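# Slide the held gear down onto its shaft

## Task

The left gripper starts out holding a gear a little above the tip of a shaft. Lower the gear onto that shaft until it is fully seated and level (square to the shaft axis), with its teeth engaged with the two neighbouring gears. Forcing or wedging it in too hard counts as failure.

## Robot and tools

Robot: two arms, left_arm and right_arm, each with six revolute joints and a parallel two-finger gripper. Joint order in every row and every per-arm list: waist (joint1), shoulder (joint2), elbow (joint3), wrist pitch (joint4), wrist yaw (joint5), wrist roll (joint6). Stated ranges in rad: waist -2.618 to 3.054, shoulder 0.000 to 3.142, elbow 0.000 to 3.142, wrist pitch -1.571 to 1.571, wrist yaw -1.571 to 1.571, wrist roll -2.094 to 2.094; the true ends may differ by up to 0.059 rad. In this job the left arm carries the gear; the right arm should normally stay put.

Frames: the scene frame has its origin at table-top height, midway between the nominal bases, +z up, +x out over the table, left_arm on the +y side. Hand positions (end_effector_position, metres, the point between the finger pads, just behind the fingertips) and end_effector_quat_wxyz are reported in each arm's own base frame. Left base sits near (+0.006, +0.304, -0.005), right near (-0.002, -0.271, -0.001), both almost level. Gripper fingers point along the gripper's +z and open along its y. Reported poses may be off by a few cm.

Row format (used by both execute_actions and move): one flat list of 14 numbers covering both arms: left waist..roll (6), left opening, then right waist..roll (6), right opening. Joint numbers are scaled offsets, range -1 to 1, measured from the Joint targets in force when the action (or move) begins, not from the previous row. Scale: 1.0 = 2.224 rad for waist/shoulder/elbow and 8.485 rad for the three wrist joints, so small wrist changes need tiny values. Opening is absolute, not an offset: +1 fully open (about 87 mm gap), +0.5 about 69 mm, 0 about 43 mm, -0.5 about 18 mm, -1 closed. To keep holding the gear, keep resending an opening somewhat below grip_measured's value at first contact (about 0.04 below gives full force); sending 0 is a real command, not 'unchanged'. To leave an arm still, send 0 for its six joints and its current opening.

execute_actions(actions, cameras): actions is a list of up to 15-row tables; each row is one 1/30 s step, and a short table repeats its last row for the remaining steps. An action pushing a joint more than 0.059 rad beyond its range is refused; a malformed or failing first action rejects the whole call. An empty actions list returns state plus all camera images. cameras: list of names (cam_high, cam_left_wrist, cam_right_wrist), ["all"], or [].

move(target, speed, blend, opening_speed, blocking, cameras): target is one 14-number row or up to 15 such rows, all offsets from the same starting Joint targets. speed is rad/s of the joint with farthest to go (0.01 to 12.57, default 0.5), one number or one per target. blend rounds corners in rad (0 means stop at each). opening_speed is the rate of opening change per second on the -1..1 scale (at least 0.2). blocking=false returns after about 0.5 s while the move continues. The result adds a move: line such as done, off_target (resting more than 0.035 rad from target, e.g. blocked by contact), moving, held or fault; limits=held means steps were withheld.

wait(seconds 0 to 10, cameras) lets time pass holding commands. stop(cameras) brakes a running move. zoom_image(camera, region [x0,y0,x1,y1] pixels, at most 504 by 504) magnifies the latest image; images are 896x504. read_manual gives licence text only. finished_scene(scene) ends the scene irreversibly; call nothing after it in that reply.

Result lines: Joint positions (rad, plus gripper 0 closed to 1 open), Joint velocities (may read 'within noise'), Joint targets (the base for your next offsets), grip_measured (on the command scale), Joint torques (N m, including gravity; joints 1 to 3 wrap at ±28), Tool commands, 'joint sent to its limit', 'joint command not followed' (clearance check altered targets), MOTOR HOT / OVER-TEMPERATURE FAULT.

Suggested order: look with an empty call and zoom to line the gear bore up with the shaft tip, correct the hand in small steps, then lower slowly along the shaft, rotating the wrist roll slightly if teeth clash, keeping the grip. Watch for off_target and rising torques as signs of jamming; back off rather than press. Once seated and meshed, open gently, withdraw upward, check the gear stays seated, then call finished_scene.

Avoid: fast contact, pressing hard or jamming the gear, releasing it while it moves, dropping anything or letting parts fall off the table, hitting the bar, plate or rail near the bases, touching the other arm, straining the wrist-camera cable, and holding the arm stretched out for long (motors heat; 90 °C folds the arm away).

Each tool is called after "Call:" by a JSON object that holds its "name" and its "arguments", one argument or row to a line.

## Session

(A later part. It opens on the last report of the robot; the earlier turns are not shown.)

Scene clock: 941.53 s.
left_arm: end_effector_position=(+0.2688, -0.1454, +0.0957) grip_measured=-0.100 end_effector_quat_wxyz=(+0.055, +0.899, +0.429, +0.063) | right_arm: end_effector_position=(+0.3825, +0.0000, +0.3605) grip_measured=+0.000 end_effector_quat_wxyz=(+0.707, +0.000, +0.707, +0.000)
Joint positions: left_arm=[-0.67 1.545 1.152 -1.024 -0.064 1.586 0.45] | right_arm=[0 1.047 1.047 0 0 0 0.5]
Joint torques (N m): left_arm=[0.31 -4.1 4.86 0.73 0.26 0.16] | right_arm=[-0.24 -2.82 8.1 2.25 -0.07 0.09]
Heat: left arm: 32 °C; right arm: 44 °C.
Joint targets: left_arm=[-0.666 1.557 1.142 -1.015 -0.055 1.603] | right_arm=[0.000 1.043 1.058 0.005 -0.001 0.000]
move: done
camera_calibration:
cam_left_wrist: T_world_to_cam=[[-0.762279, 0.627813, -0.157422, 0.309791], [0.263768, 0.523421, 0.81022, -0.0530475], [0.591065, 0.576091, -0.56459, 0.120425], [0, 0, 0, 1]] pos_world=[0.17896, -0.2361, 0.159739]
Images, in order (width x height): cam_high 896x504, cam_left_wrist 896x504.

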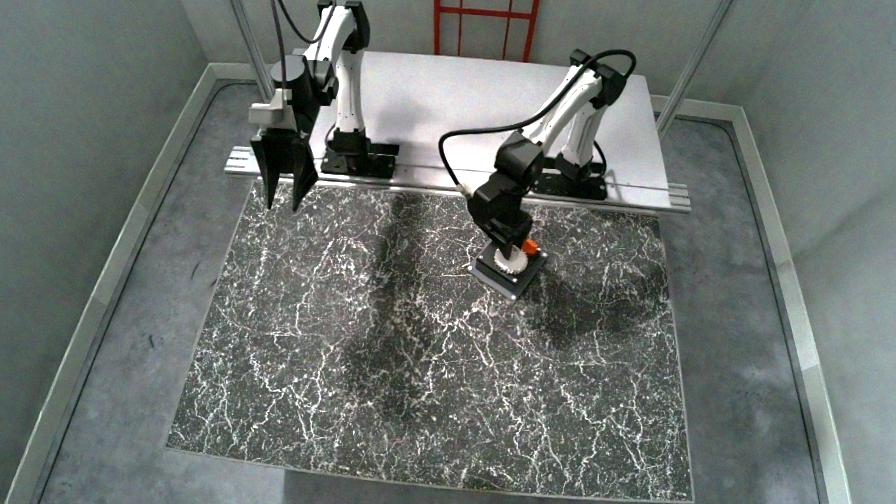

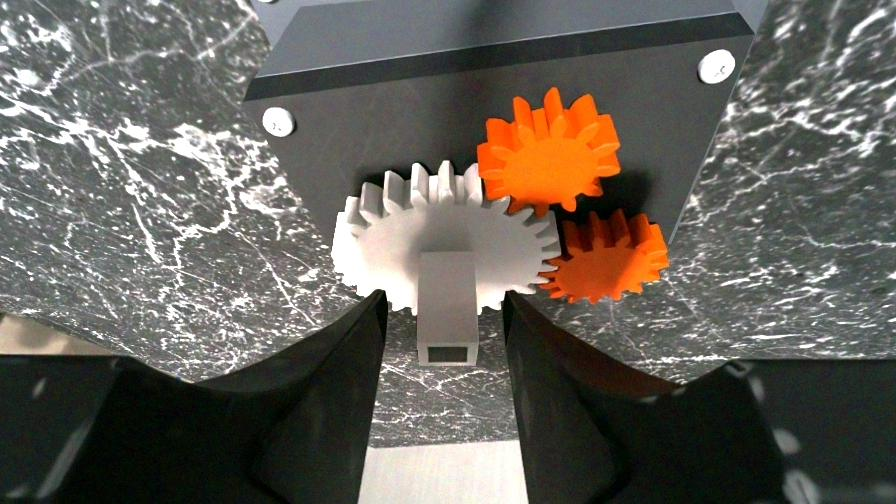

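Call:
{"name": "move", "arguments": {
  "target": [
    [-0.002,-0.017,0.06,-0.02,0,0,0,0,0,0,0,0,0,0],
    [-0.002,-0.1,0.15,-0.02,0,0,0,0,0,0,0,0,0,0]
  ],
  "speed": 0.2,
  "cameras": ["cam_high","cam_left_wrist"]
}}

Call:
{"name": "zoom_image", "arguments": {
  "camera": "cam_high",
  "region": [460, 222, 560, 308]
}}

Call:
{"name": "zoom_image", "arguments": {
  "camera": "cam_left_wrist",
  "region": [240, 40, 690, 440]
}}

Scene clock: 950.57 s.
left_arm: end_effector_position=(+0.2844, -0.1580, +0.2405) grip_measured=+0.000 end_effector_quat_wxyz=(+0.211, +0.871, +0.422, +0.138) | right_arm: end_effector_position=(+0.3825, +0.0000, +0.3605) grip_measured=+0.000 end_effector_quat_wxyz=(+0.707, +0.000, +0.707, +0.000)
Joint positions: left_arm=[-0.67 1.355 1.456 -1.166 -0.064 1.586 0.5] | right_arm=[0 1.047 1.047 0 0 0 0.5]
Joint torques (N m): left_arm=[-0.21 -5.24 7.16 1.02 0.25 0.11] | right_arm=[-0.24 -2.82 8.1 2.25 -0.07 0.1]
Heat: left arm: 32 °C; right arm: 44 °C.
Joint targets: left_arm=[-0.670 1.335 1.475 -1.185 -0.055 1.603] | right_arm=[0.000 1.043 1.058 0.005 -0.001 0.000]
move: done
camera_calibration:
cam_left_wrist: T_world_to_cam=[[-0.672336, 0.556996, -0.487565, 0.395067], [0.0514746, 0.692237, 0.719832, -0.0591727], [0.738454, 0.458872, -0.494087, 0.122774], [0, 0, 0, 1]] pos_world=[0.178001, -0.235427, 0.295876]
Images, in order (width x height): cam_high 896x504, cam_left_wrist 896x504.

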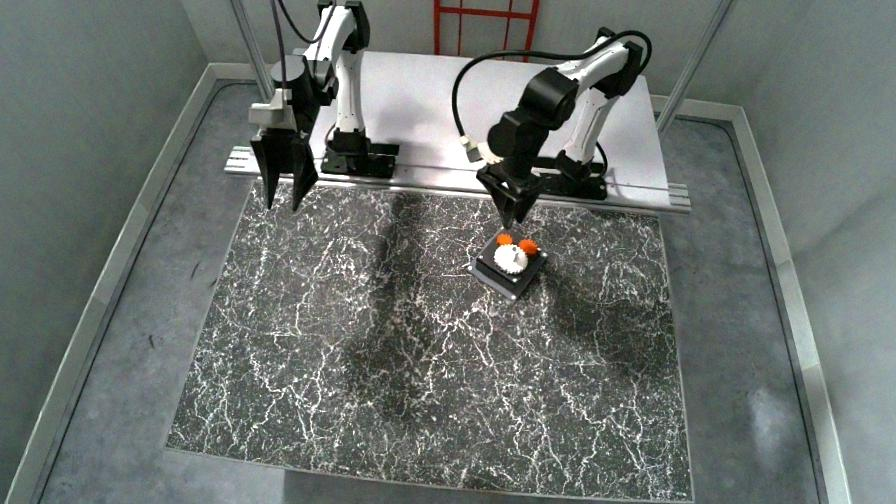

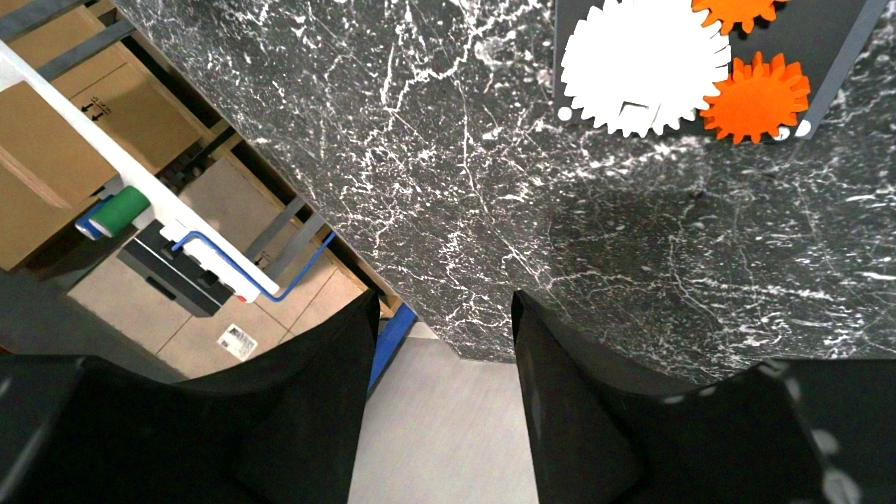

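Scaled by 5.040 from the camera's 896x504 image, which has a finer 1280x720 frame.

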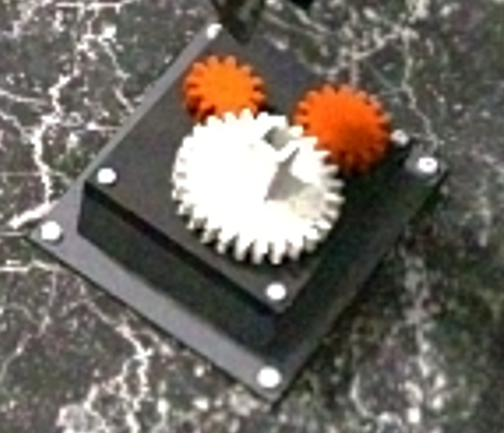

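Scaled by 1.120 from the camera's 896x504 image, which has a finer 1280x720 frame.

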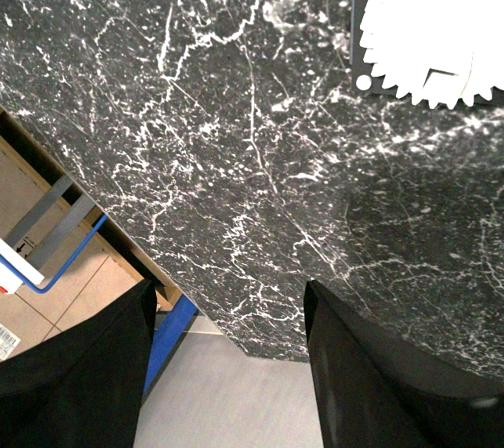

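Looks seated, with both gears meshed.

Call:
{"name": "finished_scene", "arguments": {
  "scene": 2
}}

The scene is finished: the task was done.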